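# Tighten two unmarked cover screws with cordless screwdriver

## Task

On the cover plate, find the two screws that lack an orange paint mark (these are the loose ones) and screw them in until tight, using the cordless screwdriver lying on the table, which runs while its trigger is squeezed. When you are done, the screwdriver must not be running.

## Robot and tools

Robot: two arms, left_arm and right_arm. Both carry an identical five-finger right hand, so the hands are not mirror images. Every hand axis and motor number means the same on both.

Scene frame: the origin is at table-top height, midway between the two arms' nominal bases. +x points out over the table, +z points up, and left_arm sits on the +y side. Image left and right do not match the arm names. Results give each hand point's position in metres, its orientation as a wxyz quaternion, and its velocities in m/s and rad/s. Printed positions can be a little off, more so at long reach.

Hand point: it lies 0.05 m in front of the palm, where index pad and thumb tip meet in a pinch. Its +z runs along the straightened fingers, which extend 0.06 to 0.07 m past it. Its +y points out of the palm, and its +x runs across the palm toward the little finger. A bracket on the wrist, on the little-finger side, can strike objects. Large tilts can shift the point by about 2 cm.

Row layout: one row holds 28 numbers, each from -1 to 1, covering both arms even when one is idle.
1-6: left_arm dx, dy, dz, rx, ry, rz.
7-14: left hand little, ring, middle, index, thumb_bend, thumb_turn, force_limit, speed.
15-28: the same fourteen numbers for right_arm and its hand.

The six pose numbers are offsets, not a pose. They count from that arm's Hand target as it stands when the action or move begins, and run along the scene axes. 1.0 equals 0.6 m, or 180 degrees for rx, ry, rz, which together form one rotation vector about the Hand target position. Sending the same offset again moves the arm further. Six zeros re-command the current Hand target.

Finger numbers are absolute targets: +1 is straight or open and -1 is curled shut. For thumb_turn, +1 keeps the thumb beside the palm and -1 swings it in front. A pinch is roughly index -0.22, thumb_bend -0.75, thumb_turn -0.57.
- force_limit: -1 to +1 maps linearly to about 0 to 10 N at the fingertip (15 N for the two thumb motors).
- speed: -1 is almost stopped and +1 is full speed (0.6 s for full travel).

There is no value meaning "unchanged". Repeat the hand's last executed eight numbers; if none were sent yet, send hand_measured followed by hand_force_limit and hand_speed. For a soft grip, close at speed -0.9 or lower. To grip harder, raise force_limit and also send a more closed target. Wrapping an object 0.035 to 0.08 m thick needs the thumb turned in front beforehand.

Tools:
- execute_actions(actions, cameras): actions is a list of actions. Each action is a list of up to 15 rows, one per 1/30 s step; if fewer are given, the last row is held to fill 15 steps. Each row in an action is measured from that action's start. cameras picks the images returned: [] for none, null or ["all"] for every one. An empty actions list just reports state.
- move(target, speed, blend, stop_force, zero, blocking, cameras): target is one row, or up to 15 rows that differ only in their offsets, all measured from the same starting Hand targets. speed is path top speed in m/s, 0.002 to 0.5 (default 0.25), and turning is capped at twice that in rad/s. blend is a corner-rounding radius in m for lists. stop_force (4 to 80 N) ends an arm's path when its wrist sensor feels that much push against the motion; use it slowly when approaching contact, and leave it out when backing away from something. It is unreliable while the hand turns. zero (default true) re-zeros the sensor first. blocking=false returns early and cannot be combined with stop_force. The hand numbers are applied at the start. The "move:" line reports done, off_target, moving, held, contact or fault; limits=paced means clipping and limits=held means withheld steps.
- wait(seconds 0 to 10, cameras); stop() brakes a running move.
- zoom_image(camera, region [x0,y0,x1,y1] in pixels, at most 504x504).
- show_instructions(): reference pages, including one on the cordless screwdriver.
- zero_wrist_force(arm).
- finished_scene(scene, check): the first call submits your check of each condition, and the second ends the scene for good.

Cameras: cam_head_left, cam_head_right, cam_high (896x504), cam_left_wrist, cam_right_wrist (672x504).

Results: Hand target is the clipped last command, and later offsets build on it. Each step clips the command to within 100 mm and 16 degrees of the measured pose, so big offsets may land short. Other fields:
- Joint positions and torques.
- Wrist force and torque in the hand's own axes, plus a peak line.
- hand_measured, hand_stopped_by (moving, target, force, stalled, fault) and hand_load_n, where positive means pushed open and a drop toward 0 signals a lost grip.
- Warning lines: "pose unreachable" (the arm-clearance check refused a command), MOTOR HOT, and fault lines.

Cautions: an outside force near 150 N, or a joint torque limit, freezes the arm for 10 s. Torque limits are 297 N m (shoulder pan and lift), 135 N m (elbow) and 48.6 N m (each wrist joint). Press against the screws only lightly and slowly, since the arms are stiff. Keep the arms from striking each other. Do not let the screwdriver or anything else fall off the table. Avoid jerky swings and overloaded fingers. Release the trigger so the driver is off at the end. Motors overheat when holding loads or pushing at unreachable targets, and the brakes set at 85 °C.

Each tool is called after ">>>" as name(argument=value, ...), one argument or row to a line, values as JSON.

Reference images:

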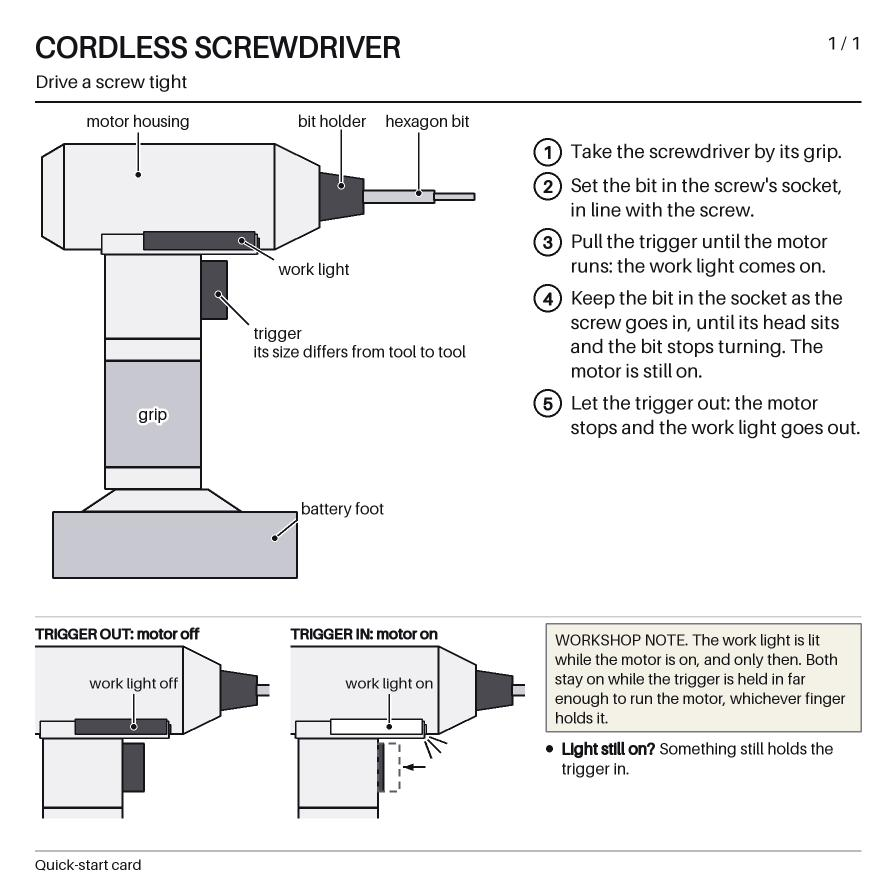

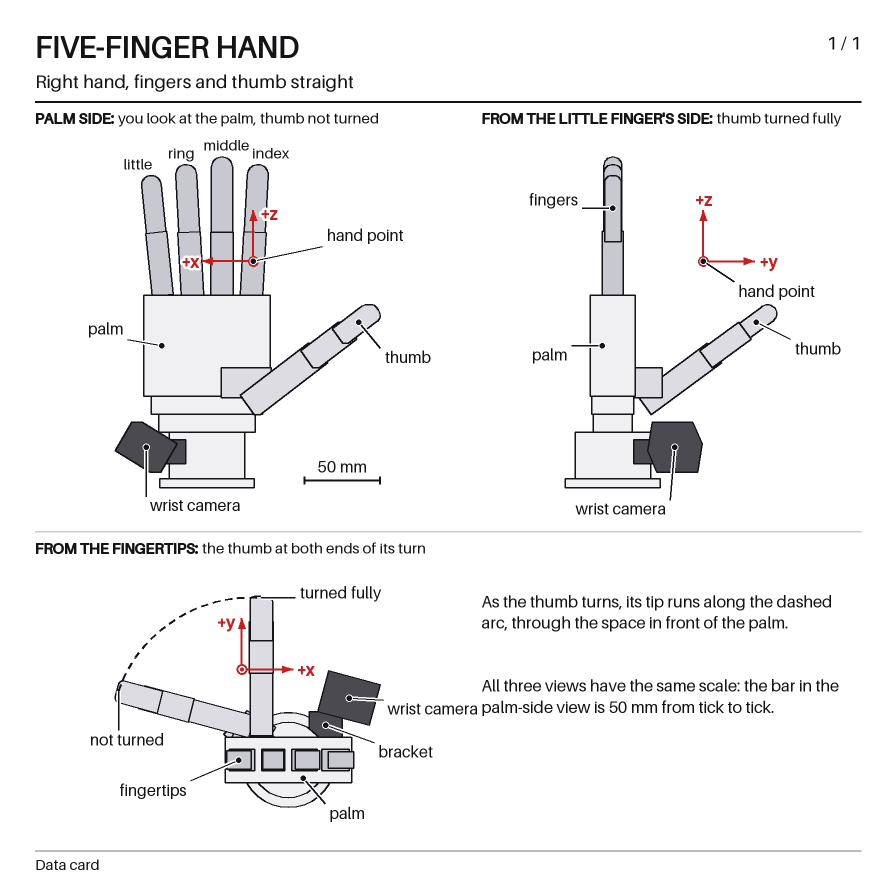

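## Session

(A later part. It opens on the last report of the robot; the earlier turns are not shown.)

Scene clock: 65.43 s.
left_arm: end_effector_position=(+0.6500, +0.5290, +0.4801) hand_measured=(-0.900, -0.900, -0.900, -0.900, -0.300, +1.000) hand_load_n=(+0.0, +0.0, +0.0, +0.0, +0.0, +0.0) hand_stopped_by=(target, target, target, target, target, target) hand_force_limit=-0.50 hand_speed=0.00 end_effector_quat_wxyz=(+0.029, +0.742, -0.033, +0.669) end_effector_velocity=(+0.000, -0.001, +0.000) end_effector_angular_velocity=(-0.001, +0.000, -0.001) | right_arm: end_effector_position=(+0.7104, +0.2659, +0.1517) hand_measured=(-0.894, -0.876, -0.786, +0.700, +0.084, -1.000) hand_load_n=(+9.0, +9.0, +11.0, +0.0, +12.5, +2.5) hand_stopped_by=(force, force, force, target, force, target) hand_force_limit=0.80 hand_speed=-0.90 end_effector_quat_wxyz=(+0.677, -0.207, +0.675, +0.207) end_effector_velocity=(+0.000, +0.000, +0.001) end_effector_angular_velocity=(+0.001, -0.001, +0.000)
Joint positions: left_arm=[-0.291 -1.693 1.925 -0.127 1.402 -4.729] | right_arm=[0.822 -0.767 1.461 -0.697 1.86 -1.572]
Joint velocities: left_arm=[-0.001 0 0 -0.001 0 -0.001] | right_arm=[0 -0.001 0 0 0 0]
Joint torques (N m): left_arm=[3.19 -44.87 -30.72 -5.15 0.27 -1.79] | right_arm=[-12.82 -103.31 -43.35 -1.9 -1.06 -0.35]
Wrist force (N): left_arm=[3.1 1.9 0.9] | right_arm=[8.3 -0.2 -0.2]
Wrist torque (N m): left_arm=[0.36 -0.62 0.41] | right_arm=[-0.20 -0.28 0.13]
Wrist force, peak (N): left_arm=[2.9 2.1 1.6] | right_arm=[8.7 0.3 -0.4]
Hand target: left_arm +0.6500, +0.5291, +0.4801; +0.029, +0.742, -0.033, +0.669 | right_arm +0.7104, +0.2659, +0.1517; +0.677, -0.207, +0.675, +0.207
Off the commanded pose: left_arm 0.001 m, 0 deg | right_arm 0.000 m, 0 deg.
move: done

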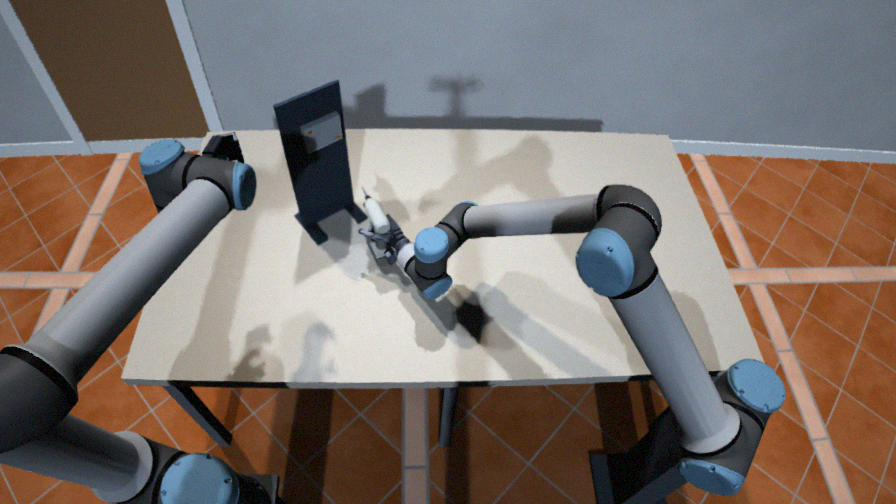

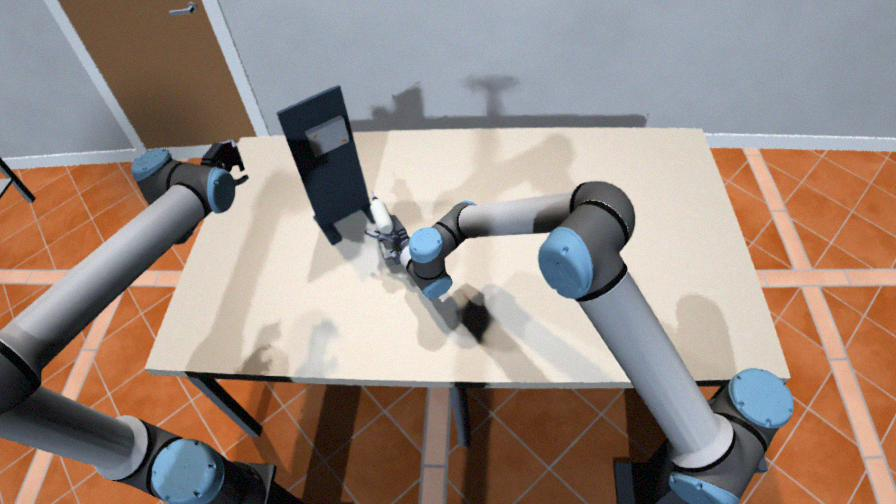

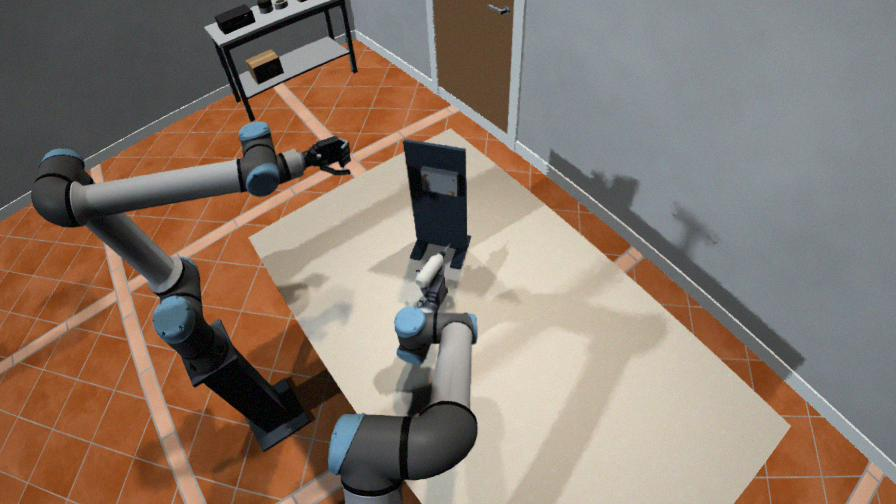

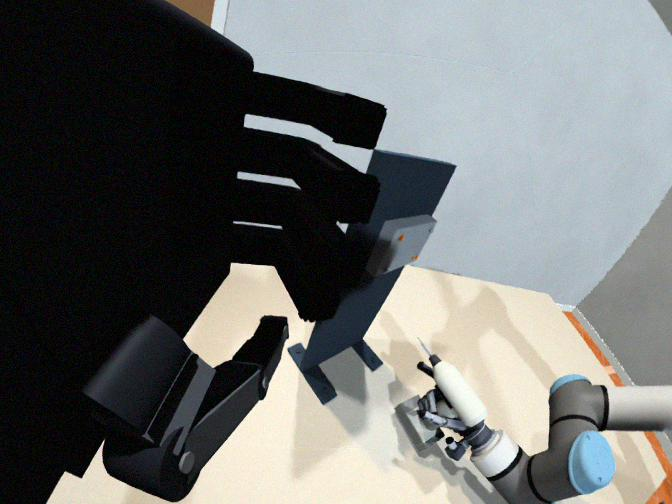

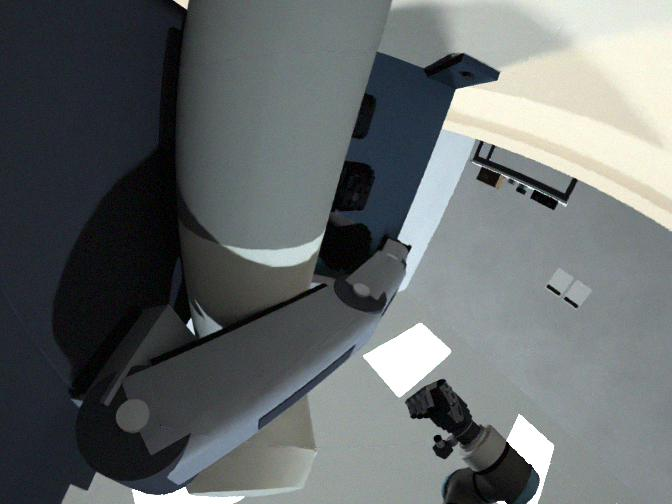

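>>> move(
  target=[0,0,0,0,0,0,-0.9,-0.9,-0.9,-0.9,-0.3,1,-0.5,0,-0.0257,-0.0115,0.342,0,0,0.0556,-0.98,-1,-1,0.7,-1,-1,0.8,-0.9],
  speed=0.1,
)

>>> zoom_image(
  camera="cam_left_wrist",
  region=[350, 180, 510, 320],
)

>>> zoom_image(
  camera="cam_head_left",
  region=[290, 80, 390, 180],
)

>>> zoom_image(
  camera="cam_high",
  region=[395, 150, 495, 250],
)

Scene clock: 70.63 s.
left_arm: end_effector_position=(+0.6500, +0.5291, +0.4801) hand_measured=(-0.900, -0.900, -0.900, -0.900, -0.300, +1.000) hand_load_n=(+0.0, +0.0, +0.0, +0.0, +0.0, +0.0) hand_stopped_by=(target, target, target, target, target, target) hand_force_limit=-0.50 hand_speed=0.00 end_effector_quat_wxyz=(+0.029, +0.742, -0.033, +0.669) end_effector_velocity=(+0.000, +0.000, +0.000) end_effector_angular_velocity=(+0.000, -0.001, +0.000) | right_arm: end_effector_position=(+0.6952, +0.2587, +0.3569) hand_measured=(-0.894, -0.876, -0.786, +0.700, +0.084, -1.000) hand_load_n=(+9.5, +9.0, +11.0, +0.0, +12.5, +2.5) hand_stopped_by=(force, force, force, target, force, target) hand_force_limit=0.80 hand_speed=-0.90 end_effector_quat_wxyz=(+0.657, -0.265, +0.655, +0.265) end_effector_velocity=(+0.000, +0.000, -0.003) end_effector_angular_velocity=(+0.000, +0.000, -0.002)
Joint positions: left_arm=[-0.291 -1.693 1.925 -0.127 1.402 -4.729] | right_arm=[0.775 -0.978 1.419 -0.443 1.639 -1.572]
Joint velocities: left_arm=[0.001 -0.001 0 0 0.001 0.001] | right_arm=[0 0.002 0.002 -0.004 0.003 0]
Joint torques (N m): left_arm=[8.23 -42.27 -41.6 -1.81 -0.7 -2.83] | right_arm=[13.34 -93.29 -39.48 -7.28 1.8 2.16]
Wrist force (N): left_arm=[2.6 1.5 0.7] | right_arm=[8.3 0.6 -0.6]
Wrist torque (N m): left_arm=[0.32 -0.54 0.38] | right_arm=[-0.05 -0.25 0.16]
Wrist force, peak (N): left_arm=[3.2 1.7 1.0] | right_arm=[10.5 0.4 -0.4]
Hand target: left_arm +0.6500, +0.5291, +0.4801; +0.029, +0.742, -0.033, +0.669 | right_arm +0.6950, +0.2588, +0.3568; +0.657, -0.265, +0.655, +0.265
Off the commanded pose: left_arm 0.000 m, 0 deg | right_arm 0.000 m, 0 deg.
move: done

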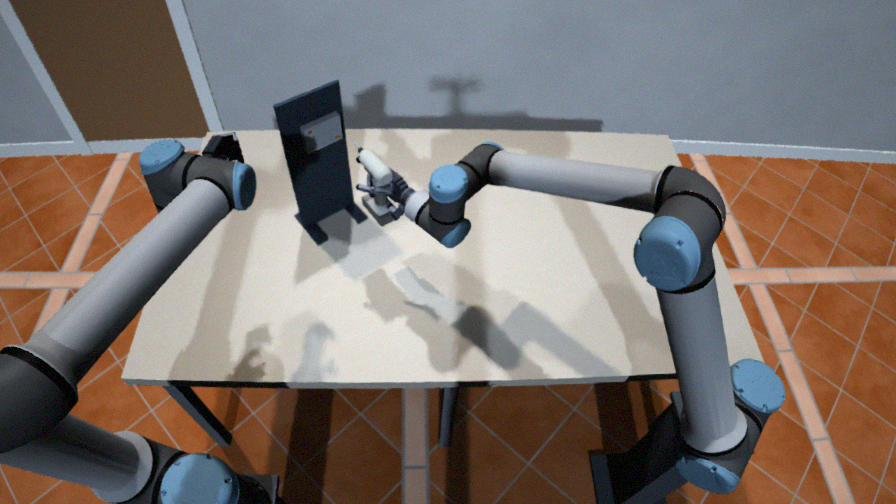

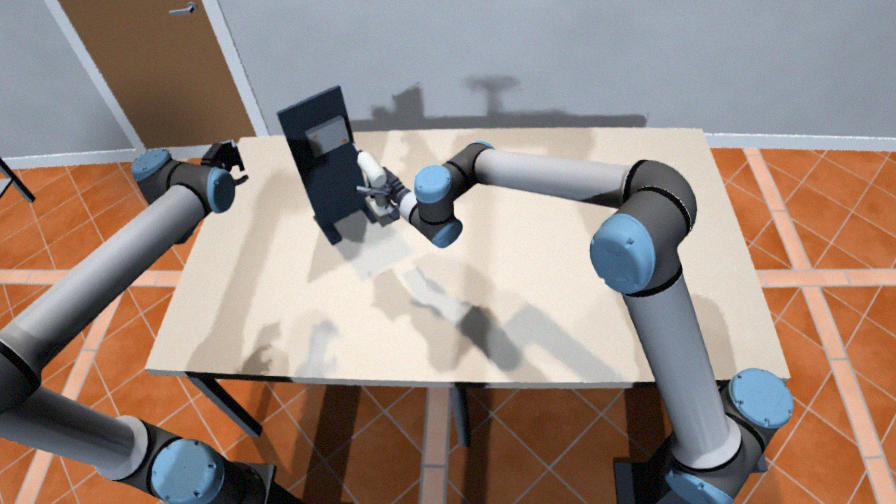

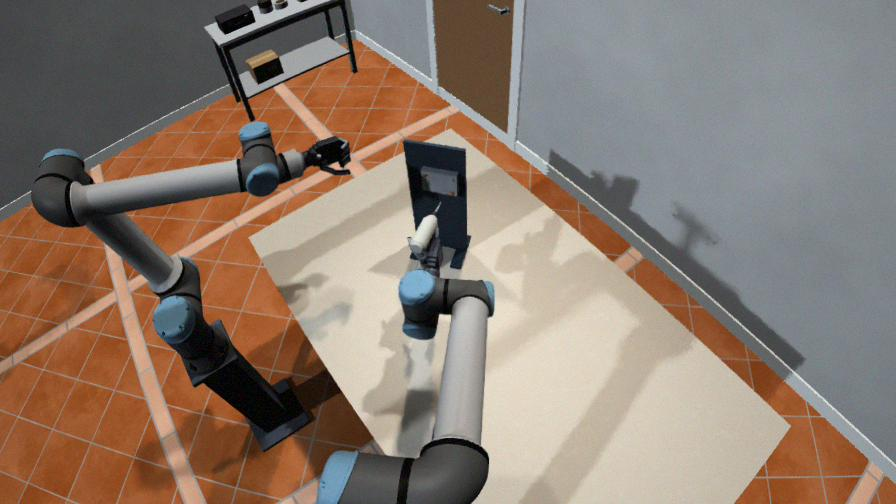

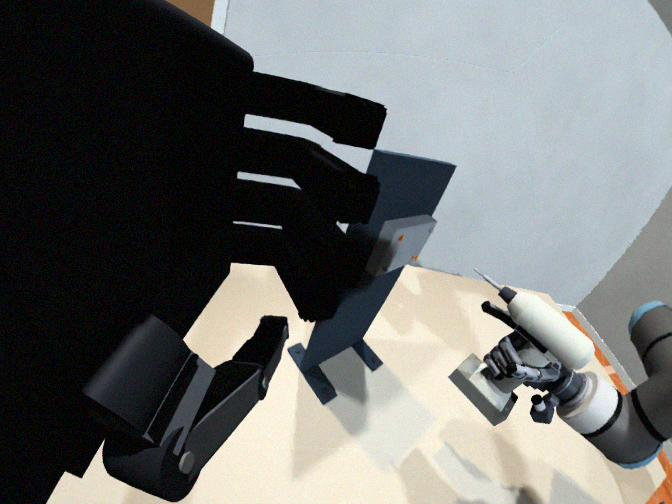

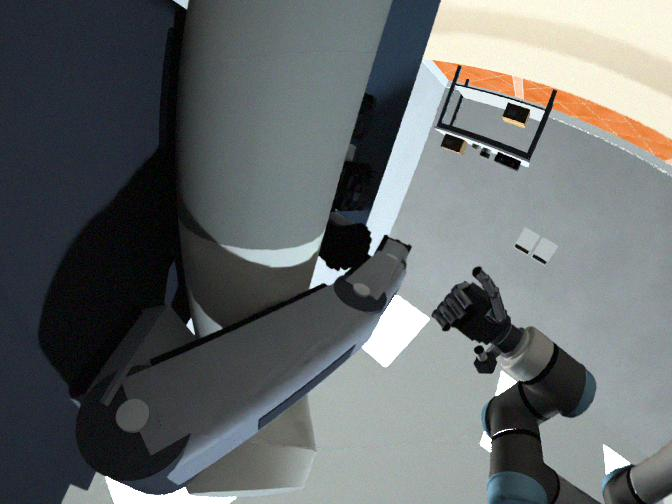

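Scaled by 3.150 from the camera's 672x504 image, which has a finer 960x720 frame.

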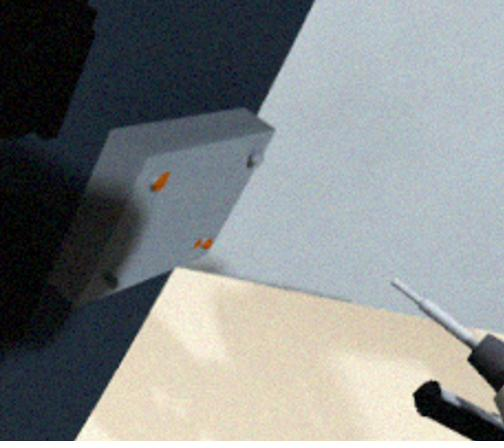

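Scaled by 5.040.

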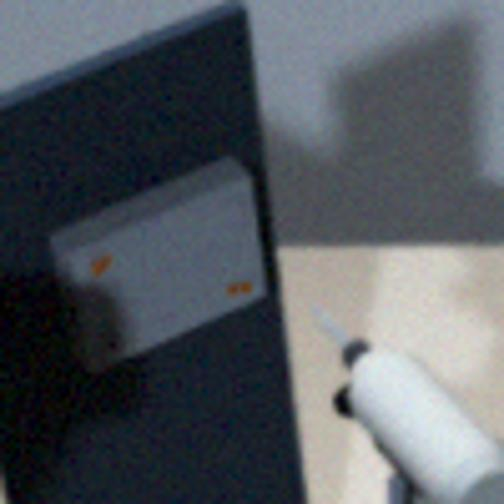

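Scaled by 5.040.

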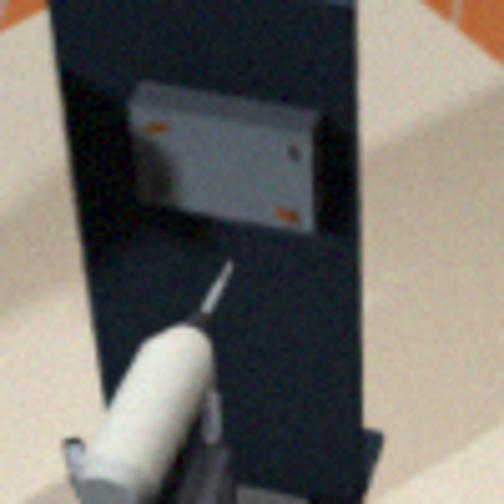

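>>> zoom_image(
  camera="cam_head_left",
  region=[345, 130, 405, 190],
)

>>> zoom_image(
  camera="cam_high",
  region=[400, 190, 460, 250],
)

>>> zoom_image(
  camera="cam_left_wrist",
  region=[440, 240, 600, 400],
)

Scaled by 8.400.

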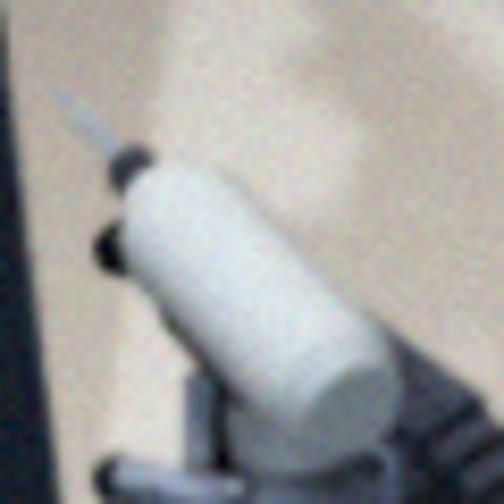

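Scaled by 8.400.

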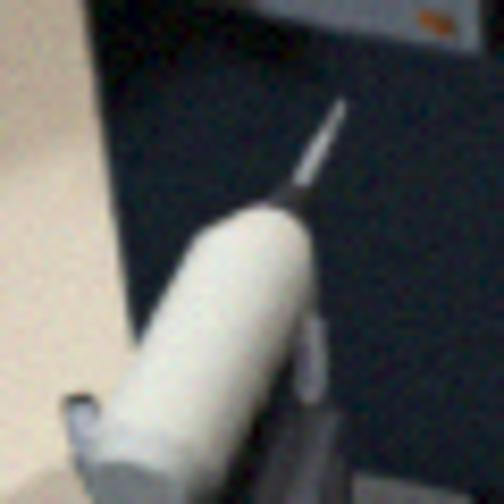

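Scaled by 3.150 from the camera's 672x504 image, which has a finer 960x720 frame.

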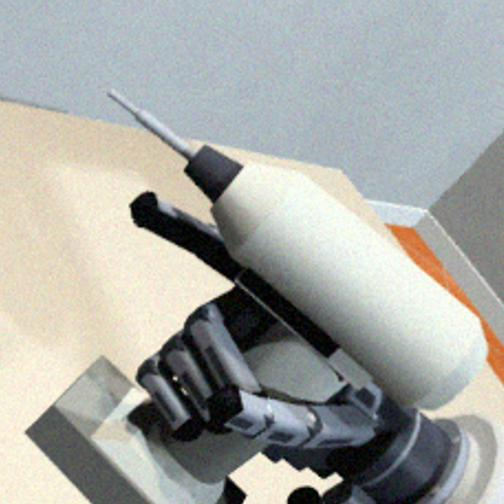

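>>> move(
  target=[0,0,0,0,0,0,-0.9,-0.9,-0.9,-0.9,-0.3,1,-0.5,0,0.0557,0.0517,0,0,0,0,-0.98,-1,-1,0.7,-1,-1,0.8,-0.9],
  speed=0.06,
  cameras=["cam_left_wrist","cam_head_left","cam_high","cam_head_right"],
)

>>> zoom_image(
  camera="cam_left_wrist",
  region=[350, 190, 510, 330],
)

>>> zoom_image(
  camera="cam_head_left",
  region=[310, 100, 370, 160],
)

>>> zoom_image(
  camera="cam_high",
  region=[410, 155, 480, 225],
)

>>> zoom_image(
  camera="cam_head_right",
  region=[310, 100, 380, 170],
)

Scene clock: 72.47 s.
left_arm: end_effector_position=(+0.6500, +0.5291, +0.4801) hand_measured=(-0.900, -0.900, -0.900, -0.900, -0.300, +1.000) hand_load_n=(+0.0, +0.0, +0.0, +0.0, +0.0, +0.0) hand_stopped_by=(target, target, target, target, target, target) hand_force_limit=-0.50 hand_speed=0.00 end_effector_quat_wxyz=(+0.029, +0.742, -0.033, +0.669) end_effector_velocity=(+0.000, +0.000, +0.000) end_effector_angular_velocity=(+0.000, -0.001, +0.000) | right_arm: end_effector_position=(+0.7285, +0.2898, +0.3568) hand_measured=(-0.894, -0.876, -0.786, +0.700, +0.084, -1.000) hand_load_n=(+9.5, +9.0, +11.0, +0.0, +12.5, +2.5) hand_stopped_by=(force, force, force, target, force, target) hand_force_limit=0.80 hand_speed=-0.90 end_effector_quat_wxyz=(+0.657, -0.265, +0.655, +0.265) end_effector_velocity=(+0.000, +0.000, -0.001) end_effector_angular_velocity=(+0.000, +0.000, +0.000)
Joint positions: left_arm=[-0.291 -1.693 1.925 -0.127 1.402 -4.729] | right_arm=[0.771 -0.91 1.304 -0.396 1.634 -1.572]
Joint velocities: left_arm=[-0.001 0 0 -0.001 -0.001 0] | right_arm=[0 0 0.001 -0.001 0 0]
Joint torques (N m): left_arm=[9.98 -48.09 -46.72 -1.12 0.15 -2.93] | right_arm=[-4.38 -116.94 -40.31 -7.02 0.33 2.18]
Wrist force (N): left_arm=[2.8 1.5 0.8] | right_arm=[8.1 0.4 -0.5]
Wrist torque (N m): left_arm=[0.31 -0.56 0.39] | right_arm=[-0.09 -0.24 0.14]
Wrist force, peak (N): left_arm=[3.1 1.9 0.8] | right_arm=[8.4 0.2 -0.5]
Hand target: left_arm +0.6500, +0.5291, +0.4801; +0.029, +0.742, -0.033, +0.669 | right_arm +0.7284, +0.2899, +0.3569; +0.657, -0.265, +0.655, +0.265
Off the commanded pose: left_arm 0.000 m, 0 deg | right_arm 0.000 m, 0 deg.
move: done
Images, in order (width x height): cam_head_left 896x504, cam_head_right 896x504, cam_high 896x504, cam_left_wrist 672x504.

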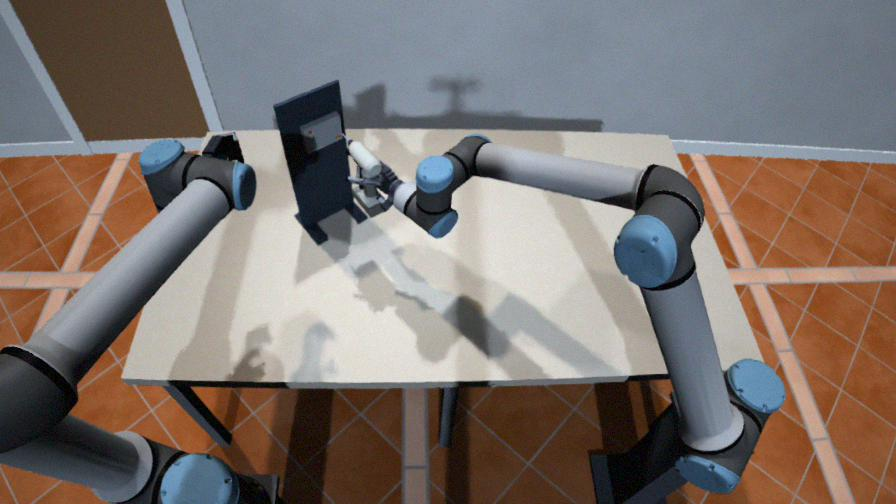

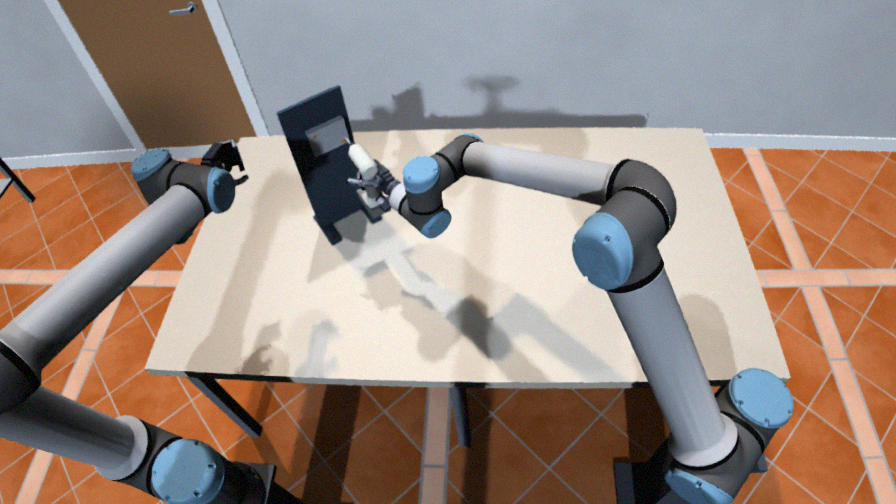

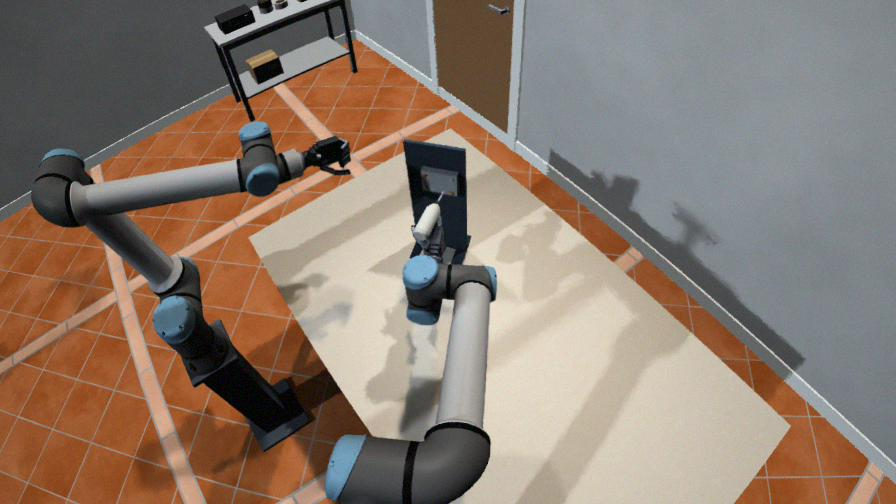

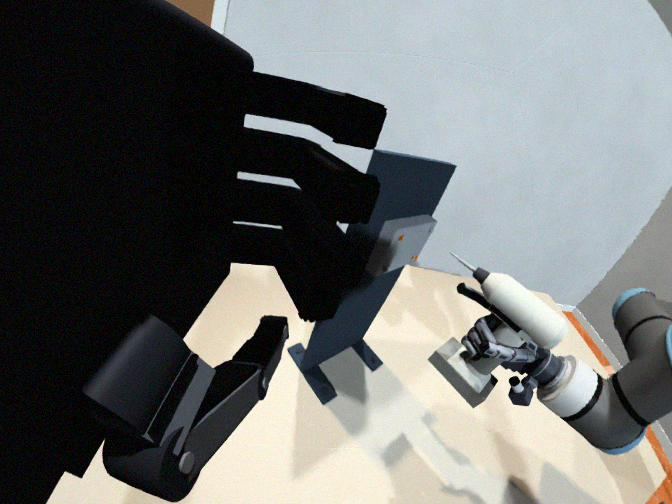

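Scaled by 3.150 from the camera's 672x504 image, which has a finer 960x720 frame.

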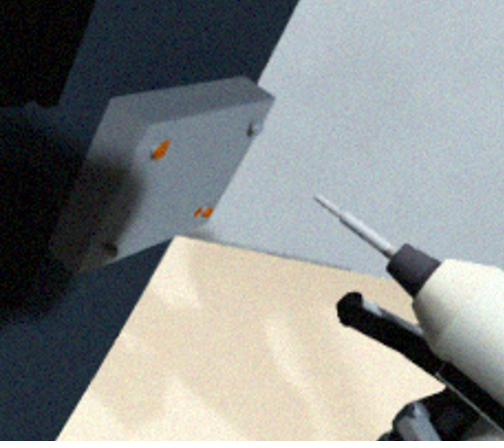

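Scaled by 8.400.

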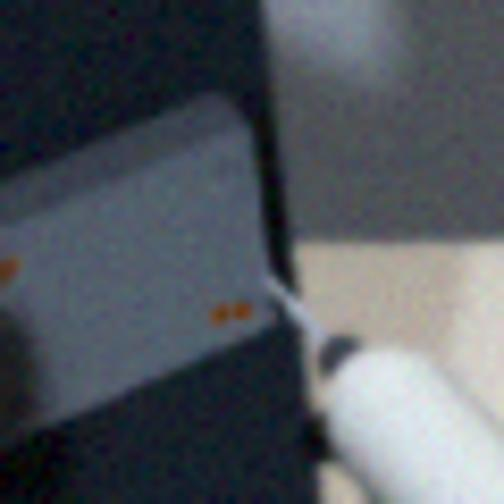

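Scaled by 7.200.

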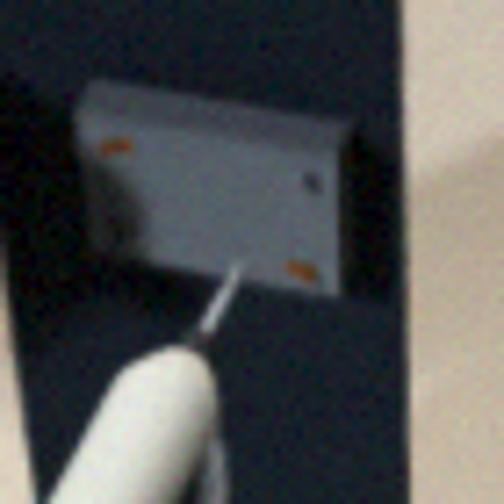

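Scaled by 7.200.

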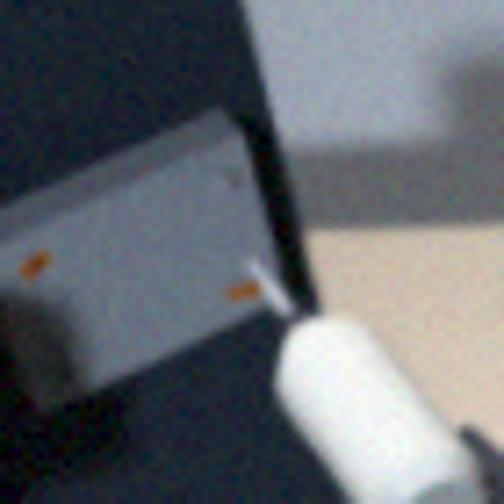

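>>> move(
  target=[0,0,0,0,0,0,-0.9,-0.9,-0.9,-0.9,-0.3,1,-0.5,0,0.0712,0.0075,0.005,0,0,0,-0.98,-1,-1,0.7,-1,-1,0.8,-0.9],
  speed=0.05,
  cameras=["cam_left_wrist","cam_head_left","cam_high","cam_head_right"],
)

>>> zoom_image(
  camera="cam_left_wrist",
  region=[380, 190, 480, 280],
)

>>> zoom_image(
  camera="cam_head_left",
  region=[310, 100, 370, 160],
)

>>> zoom_image(
  camera="cam_high",
  region=[410, 155, 480, 225],
)

>>> zoom_image(
  camera="cam_head_right",
  region=[310, 100, 380, 170],
)

Scene clock: 74.47 s.
left_arm: end_effector_position=(+0.6500, +0.5291, +0.4801) hand_measured=(-0.900, -0.900, -0.900, -0.900, -0.300, +1.000) hand_load_n=(+0.0, +0.0, +0.0, +0.0, +0.0, +0.0) hand_stopped_by=(target, target, target, target, target, target) hand_force_limit=-0.50 hand_speed=0.00 end_effector_quat_wxyz=(+0.029, +0.742, -0.033, +0.669) end_effector_velocity=(+0.000, +0.000, +0.000) end_effector_angular_velocity=(+0.001, +0.001, +0.000) | right_arm: end_effector_position=(+0.7713, +0.2943, +0.3598) hand_measured=(-0.894, -0.876, -0.786, +0.700, +0.084, -1.000) hand_load_n=(+9.5, +9.0, +10.5, +0.0, +12.5, +2.5) hand_stopped_by=(force, force, force, target, force, target) hand_force_limit=0.80 hand_speed=-0.90 end_effector_quat_wxyz=(+0.657, -0.265, +0.655, +0.265) end_effector_velocity=(-0.002, +0.000, +0.000) end_effector_angular_velocity=(+0.001, +0.000, +0.000)
Joint positions: left_arm=[-0.291 -1.693 1.925 -0.127 1.402 -4.729] | right_arm=[0.74 -0.869 1.227 -0.36 1.604 -1.571]
Joint velocities: left_arm=[0 0 0 0.001 0 0.001] | right_arm=[0.001 -0.002 0.003 -0.003 0.001 0]
Joint torques (N m): left_arm=[7.46 -48.41 -50.72 0.05 0.75 -2.13] | right_arm=[14.62 -123.12 -41.16 -6.72 2.36 2.13]
Wrist force (N): left_arm=[2.5 1.5 0.6] | right_arm=[8.2 0.5 -0.6]
Wrist torque (N m): left_arm=[0.32 -0.52 0.37] | right_arm=[-0.08 -0.25 0.15]
Wrist force, peak (N): left_arm=[3.2 1.7 0.9] | right_arm=[8.6 0.1 -0.5]
Hand target: left_arm +0.6500, +0.5291, +0.4801; +0.029, +0.742, -0.033, +0.669 | right_arm +0.7712, +0.2944, +0.3599; +0.657, -0.265, +0.655, +0.265
Off the commanded pose: left_arm 0.000 m, 0 deg | right_arm 0.000 m, 0 deg.
move: done
Images, in order (width x height): cam_head_left 896x504, cam_head_right 896x504, cam_high 896x504, cam_left_wrist 672x504.

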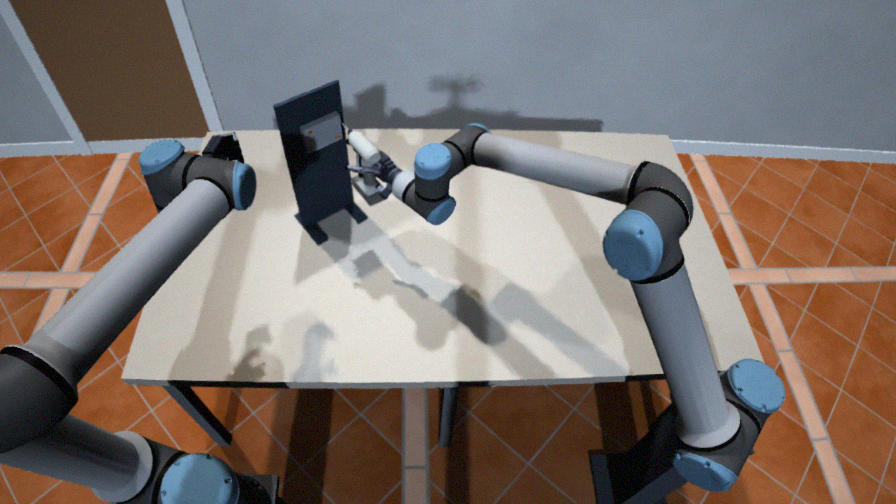

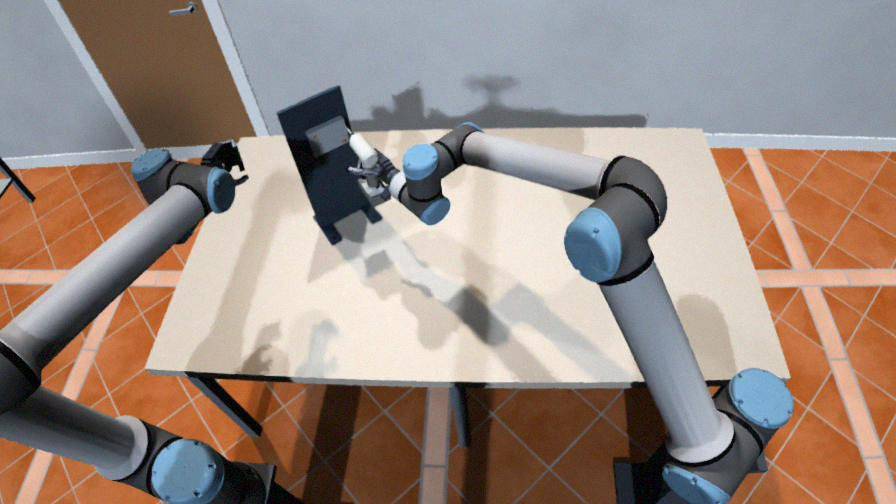

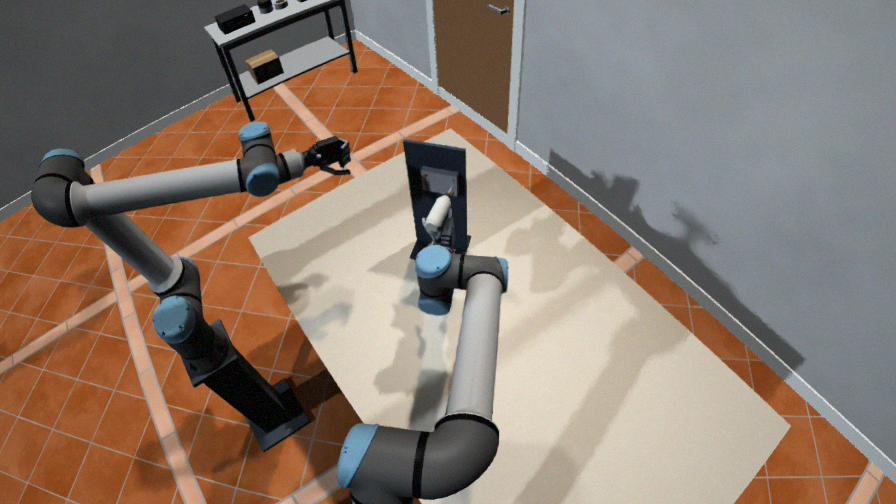

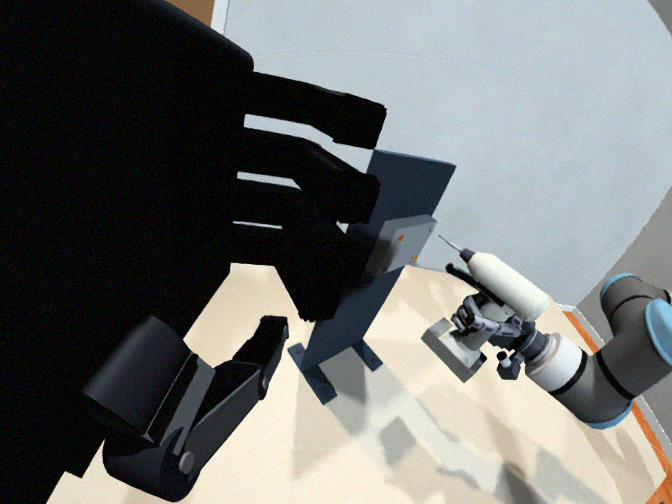

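Scaled by 5.040 from the camera's 672x504 image, which has a finer 960x720 frame.

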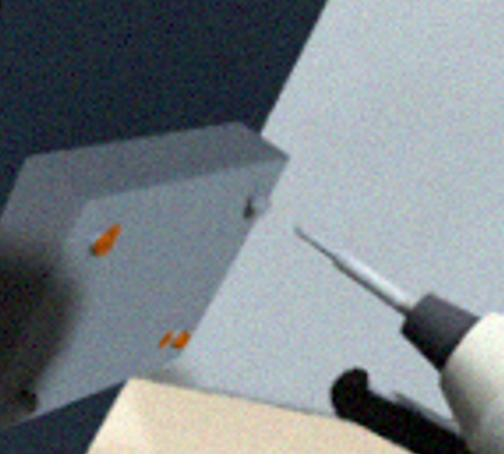

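Scaled by 8.400.

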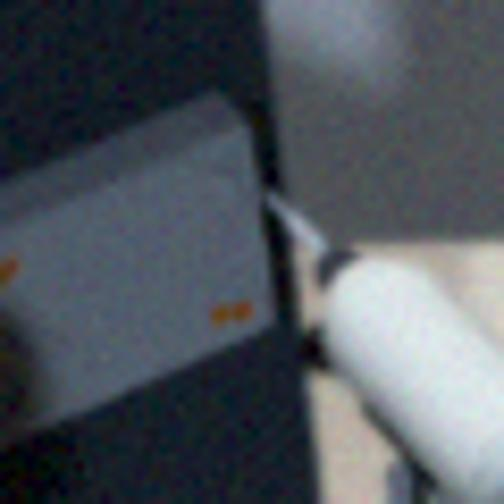

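Scaled by 7.200.

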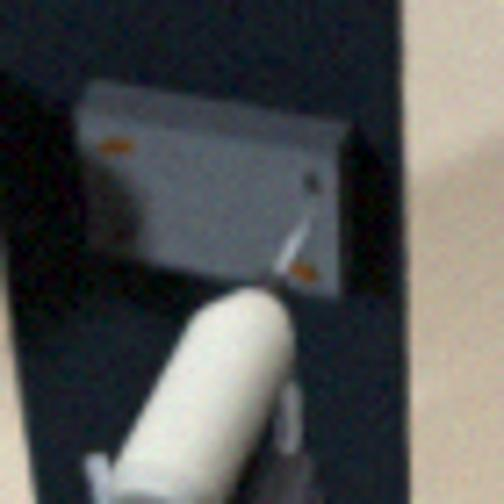

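Scaled by 7.200.

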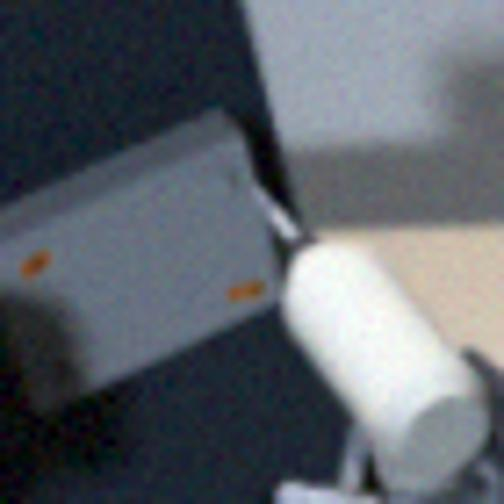

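>>> zoom_image(
  camera="cam_left_wrist",
  region=[425, 220, 565, 340],
)

Scaled by 3.600 from the camera's 672x504 image, which has a finer 960x720 frame.

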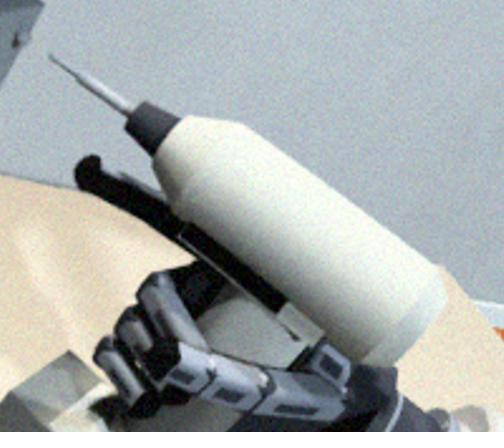

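>>> zoom_image(
  camera="cam_left_wrist",
  region=[415, 215, 455, 245],
)

>>> zoom_image(
  camera="cam_high",
  region=[435, 165, 475, 195],
)

>>> zoom_image(
  camera="cam_head_left",
  region=[320, 110, 360, 140],
)

>>> zoom_image(
  camera="cam_head_right",
  region=[325, 110, 365, 140],
)

Scaled by 12.600 from the camera's 672x504 image, which has a finer 960x720 frame.

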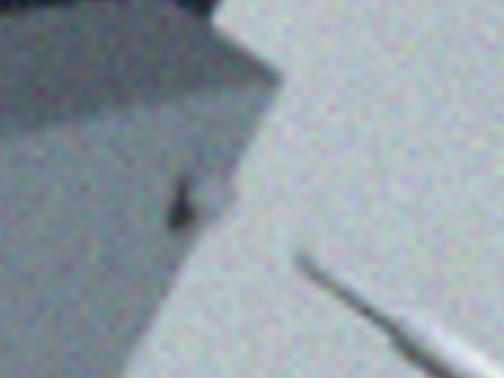

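Scaled by 12.600.

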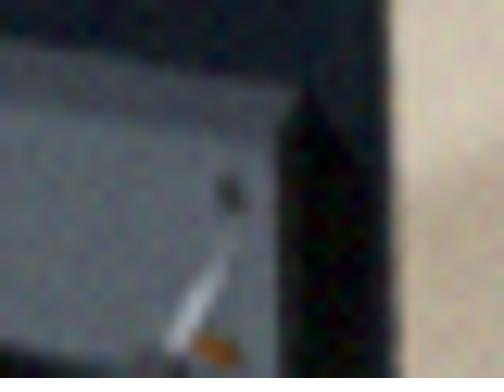

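Scaled by 12.600.

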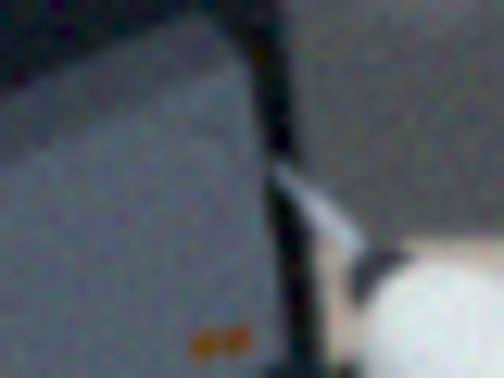

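Scaled by 12.600.

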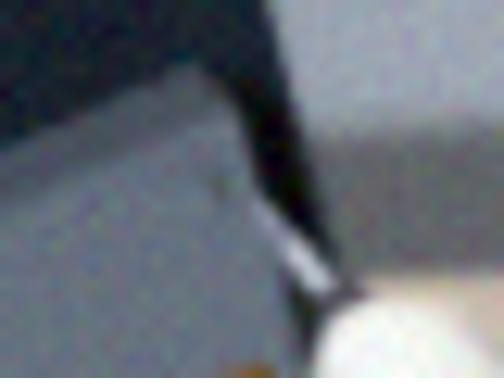

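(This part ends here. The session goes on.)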